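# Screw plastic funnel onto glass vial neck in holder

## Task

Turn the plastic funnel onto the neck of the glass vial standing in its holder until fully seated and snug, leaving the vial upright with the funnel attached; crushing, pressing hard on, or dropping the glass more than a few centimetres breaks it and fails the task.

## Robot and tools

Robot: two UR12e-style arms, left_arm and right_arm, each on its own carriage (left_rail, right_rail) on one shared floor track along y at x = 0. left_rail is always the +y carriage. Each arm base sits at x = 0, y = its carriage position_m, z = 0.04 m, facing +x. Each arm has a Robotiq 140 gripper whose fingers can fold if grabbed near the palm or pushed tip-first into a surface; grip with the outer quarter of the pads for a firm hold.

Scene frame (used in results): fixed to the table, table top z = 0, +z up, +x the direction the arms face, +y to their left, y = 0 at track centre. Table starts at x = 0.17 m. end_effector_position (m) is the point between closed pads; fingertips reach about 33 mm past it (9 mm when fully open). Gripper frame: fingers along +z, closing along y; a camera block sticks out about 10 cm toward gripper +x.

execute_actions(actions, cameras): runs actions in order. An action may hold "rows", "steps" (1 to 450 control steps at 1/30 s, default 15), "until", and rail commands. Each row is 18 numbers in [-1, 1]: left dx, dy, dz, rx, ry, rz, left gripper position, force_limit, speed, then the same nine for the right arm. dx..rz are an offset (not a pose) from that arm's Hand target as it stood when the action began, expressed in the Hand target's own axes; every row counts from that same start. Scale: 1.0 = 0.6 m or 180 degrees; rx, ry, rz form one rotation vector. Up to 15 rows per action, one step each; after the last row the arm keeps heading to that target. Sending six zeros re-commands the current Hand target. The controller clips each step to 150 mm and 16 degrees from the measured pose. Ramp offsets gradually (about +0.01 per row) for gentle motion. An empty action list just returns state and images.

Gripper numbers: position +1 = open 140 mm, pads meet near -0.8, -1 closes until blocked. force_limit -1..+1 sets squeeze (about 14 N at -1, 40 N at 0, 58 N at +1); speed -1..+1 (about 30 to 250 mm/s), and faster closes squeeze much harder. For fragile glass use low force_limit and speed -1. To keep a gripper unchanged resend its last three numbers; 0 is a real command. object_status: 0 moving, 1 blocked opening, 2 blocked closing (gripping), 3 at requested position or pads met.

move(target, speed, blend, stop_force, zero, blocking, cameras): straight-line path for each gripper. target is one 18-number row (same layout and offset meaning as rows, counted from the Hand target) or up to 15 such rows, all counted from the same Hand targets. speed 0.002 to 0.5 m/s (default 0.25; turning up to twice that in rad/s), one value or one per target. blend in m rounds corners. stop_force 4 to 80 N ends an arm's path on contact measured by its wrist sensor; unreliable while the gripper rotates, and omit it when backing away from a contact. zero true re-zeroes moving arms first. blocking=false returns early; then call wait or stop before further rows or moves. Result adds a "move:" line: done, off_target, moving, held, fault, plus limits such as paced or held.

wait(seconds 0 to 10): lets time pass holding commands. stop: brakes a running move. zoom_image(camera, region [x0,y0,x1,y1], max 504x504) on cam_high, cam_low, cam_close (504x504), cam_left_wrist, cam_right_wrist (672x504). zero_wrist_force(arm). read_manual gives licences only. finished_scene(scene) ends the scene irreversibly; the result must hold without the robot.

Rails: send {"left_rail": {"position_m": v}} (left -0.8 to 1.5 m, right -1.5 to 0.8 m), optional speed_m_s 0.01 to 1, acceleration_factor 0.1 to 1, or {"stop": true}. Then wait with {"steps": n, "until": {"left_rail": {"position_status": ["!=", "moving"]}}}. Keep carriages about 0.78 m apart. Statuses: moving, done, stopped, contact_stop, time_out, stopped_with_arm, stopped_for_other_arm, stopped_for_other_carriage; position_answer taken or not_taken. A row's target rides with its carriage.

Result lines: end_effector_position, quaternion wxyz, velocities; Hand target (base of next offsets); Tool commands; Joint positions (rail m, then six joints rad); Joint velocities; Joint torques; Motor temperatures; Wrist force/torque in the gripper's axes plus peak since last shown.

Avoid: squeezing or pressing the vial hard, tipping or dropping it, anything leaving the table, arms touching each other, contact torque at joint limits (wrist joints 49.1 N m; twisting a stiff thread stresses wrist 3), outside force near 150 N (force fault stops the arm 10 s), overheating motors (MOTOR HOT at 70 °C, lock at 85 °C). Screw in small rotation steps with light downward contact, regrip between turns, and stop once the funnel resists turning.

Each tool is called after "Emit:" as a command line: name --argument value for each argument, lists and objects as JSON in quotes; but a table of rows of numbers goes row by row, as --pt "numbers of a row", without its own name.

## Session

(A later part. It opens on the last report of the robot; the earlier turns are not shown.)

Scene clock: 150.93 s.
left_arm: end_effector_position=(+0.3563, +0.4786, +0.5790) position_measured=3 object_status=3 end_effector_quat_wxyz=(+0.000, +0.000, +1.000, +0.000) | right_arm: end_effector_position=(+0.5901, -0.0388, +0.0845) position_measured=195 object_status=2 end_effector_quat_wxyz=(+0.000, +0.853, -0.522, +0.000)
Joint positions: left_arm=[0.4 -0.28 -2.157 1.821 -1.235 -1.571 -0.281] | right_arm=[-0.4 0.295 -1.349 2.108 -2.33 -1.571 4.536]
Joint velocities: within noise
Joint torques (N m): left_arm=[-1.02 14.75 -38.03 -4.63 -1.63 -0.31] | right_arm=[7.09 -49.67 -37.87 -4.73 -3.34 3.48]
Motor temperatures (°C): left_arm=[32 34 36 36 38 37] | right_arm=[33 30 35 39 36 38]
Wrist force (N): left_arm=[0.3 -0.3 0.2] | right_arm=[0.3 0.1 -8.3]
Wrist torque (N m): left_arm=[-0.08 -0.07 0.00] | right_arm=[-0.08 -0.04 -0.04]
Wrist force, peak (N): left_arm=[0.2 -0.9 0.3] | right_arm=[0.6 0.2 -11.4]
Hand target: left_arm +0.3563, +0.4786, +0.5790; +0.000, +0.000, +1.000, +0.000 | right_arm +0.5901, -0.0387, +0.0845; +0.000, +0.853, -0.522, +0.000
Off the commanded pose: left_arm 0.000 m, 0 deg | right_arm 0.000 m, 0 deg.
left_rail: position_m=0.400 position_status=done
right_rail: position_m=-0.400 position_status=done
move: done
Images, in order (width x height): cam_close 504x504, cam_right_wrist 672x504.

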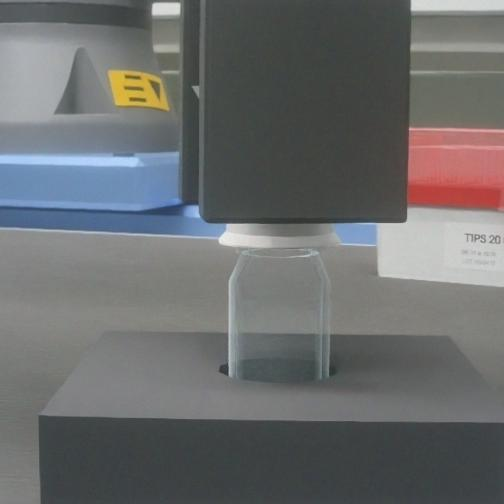

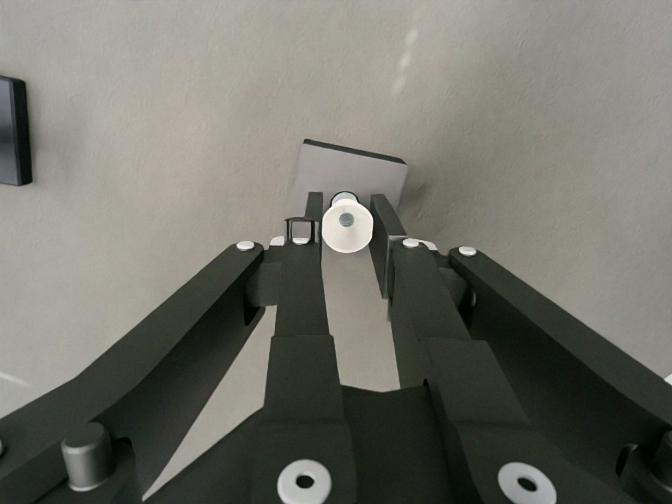

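Emit:
move --pt "0 0 0 0 0 0 1 1 1 0 0 0 0 0 0 -0.2 -1 -1" --pt "0 0 0 0 0 0 1 1 1 0 0 -0.15 0 0 0 -0.2 -1 -1" --speed 0.1 --cameras '["cam_close","cam_right_wrist"]'

Emit:
zoom_image --camera "cam_close" --region '[180, 60, 380, 400]'

Scene clock: 154.03 s.
left_arm: end_effector_position=(+0.3563, +0.4786, +0.5790) position_measured=3 object_status=3 end_effector_quat_wxyz=(+0.000, +0.000, +1.000, +0.000) | right_arm: end_effector_position=(+0.5900, -0.0387, +0.1745) position_measured=154 object_status=3 end_effector_quat_wxyz=(+0.000, +0.853, -0.522, +0.000)
Joint positions: left_arm=[0.4 -0.28 -2.157 1.821 -1.235 -1.571 -0.281] | right_arm=[-0.4 0.295 -1.453 2.035 -2.153 -1.571 4.536]
Joint velocities: within noise
Joint torques (N m): left_arm=[-2.31 15.56 -37.66 -4.79 -1.69 -0.33] | right_arm=[-4.45 -74.41 -48.13 -1.58 -2.33 1.03]
Motor temperatures (°C): left_arm=[32 34 36 36 38 37] | right_arm=[33 30 35 39 36 38]
Wrist force (N): left_arm=[0.2 -0.2 0.3] | right_arm=[0.3 -0.2 0.0]
Wrist torque (N m): left_arm=[-0.06 -0.04 0.00] | right_arm=[-0.07 -0.07 0.03]
Wrist force, peak (N): left_arm=[-0.1 -0.5 0.7] | right_arm=[1.1 0.5 -8.6]
Hand target: left_arm +0.3563, +0.4786, +0.5790; +0.000, +0.000, +1.000, +0.000 | right_arm +0.5901, -0.0387, +0.1745; +0.000, +0.853, -0.522, +0.000
Off the commanded pose: left_arm 0.000 m, 0 deg | right_arm 0.000 m, 0 deg.
left_rail: position_m=0.400 position_status=done
right_rail: position_m=-0.400 position_status=done
move: done
Images, in order (width x height): cam_close 504x504, cam_right_wrist 672x504.

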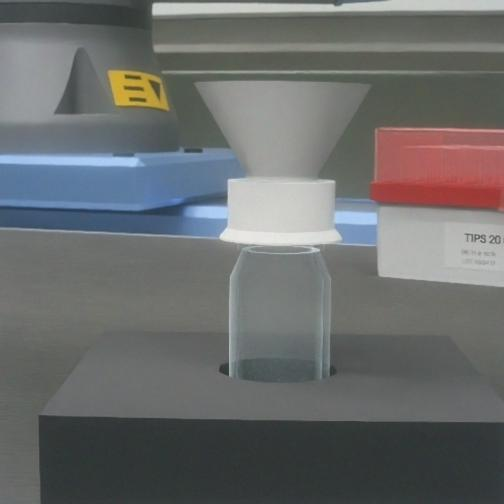

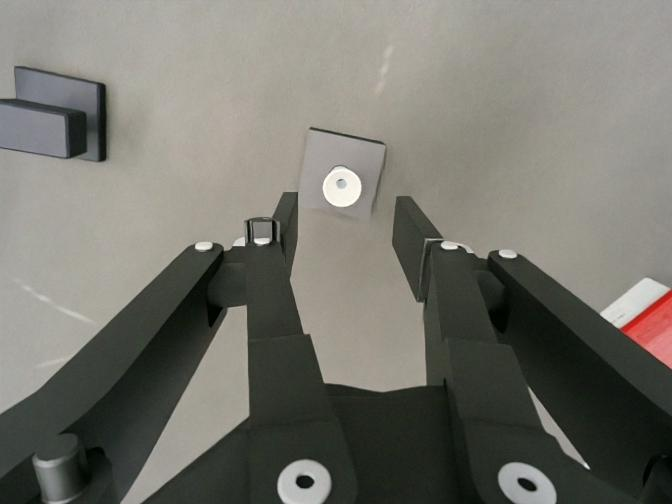

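Scaled by 1.482 from the camera's 504x504 image, which has a finer 720x720 frame.

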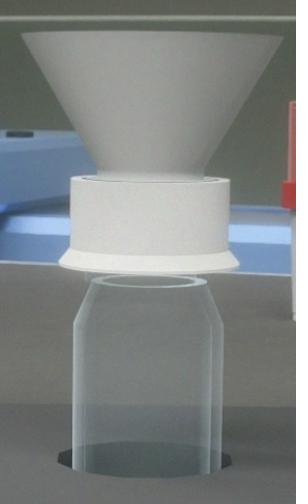

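Emit:
finished_scene --scene 1

The scene is finished: the task was done.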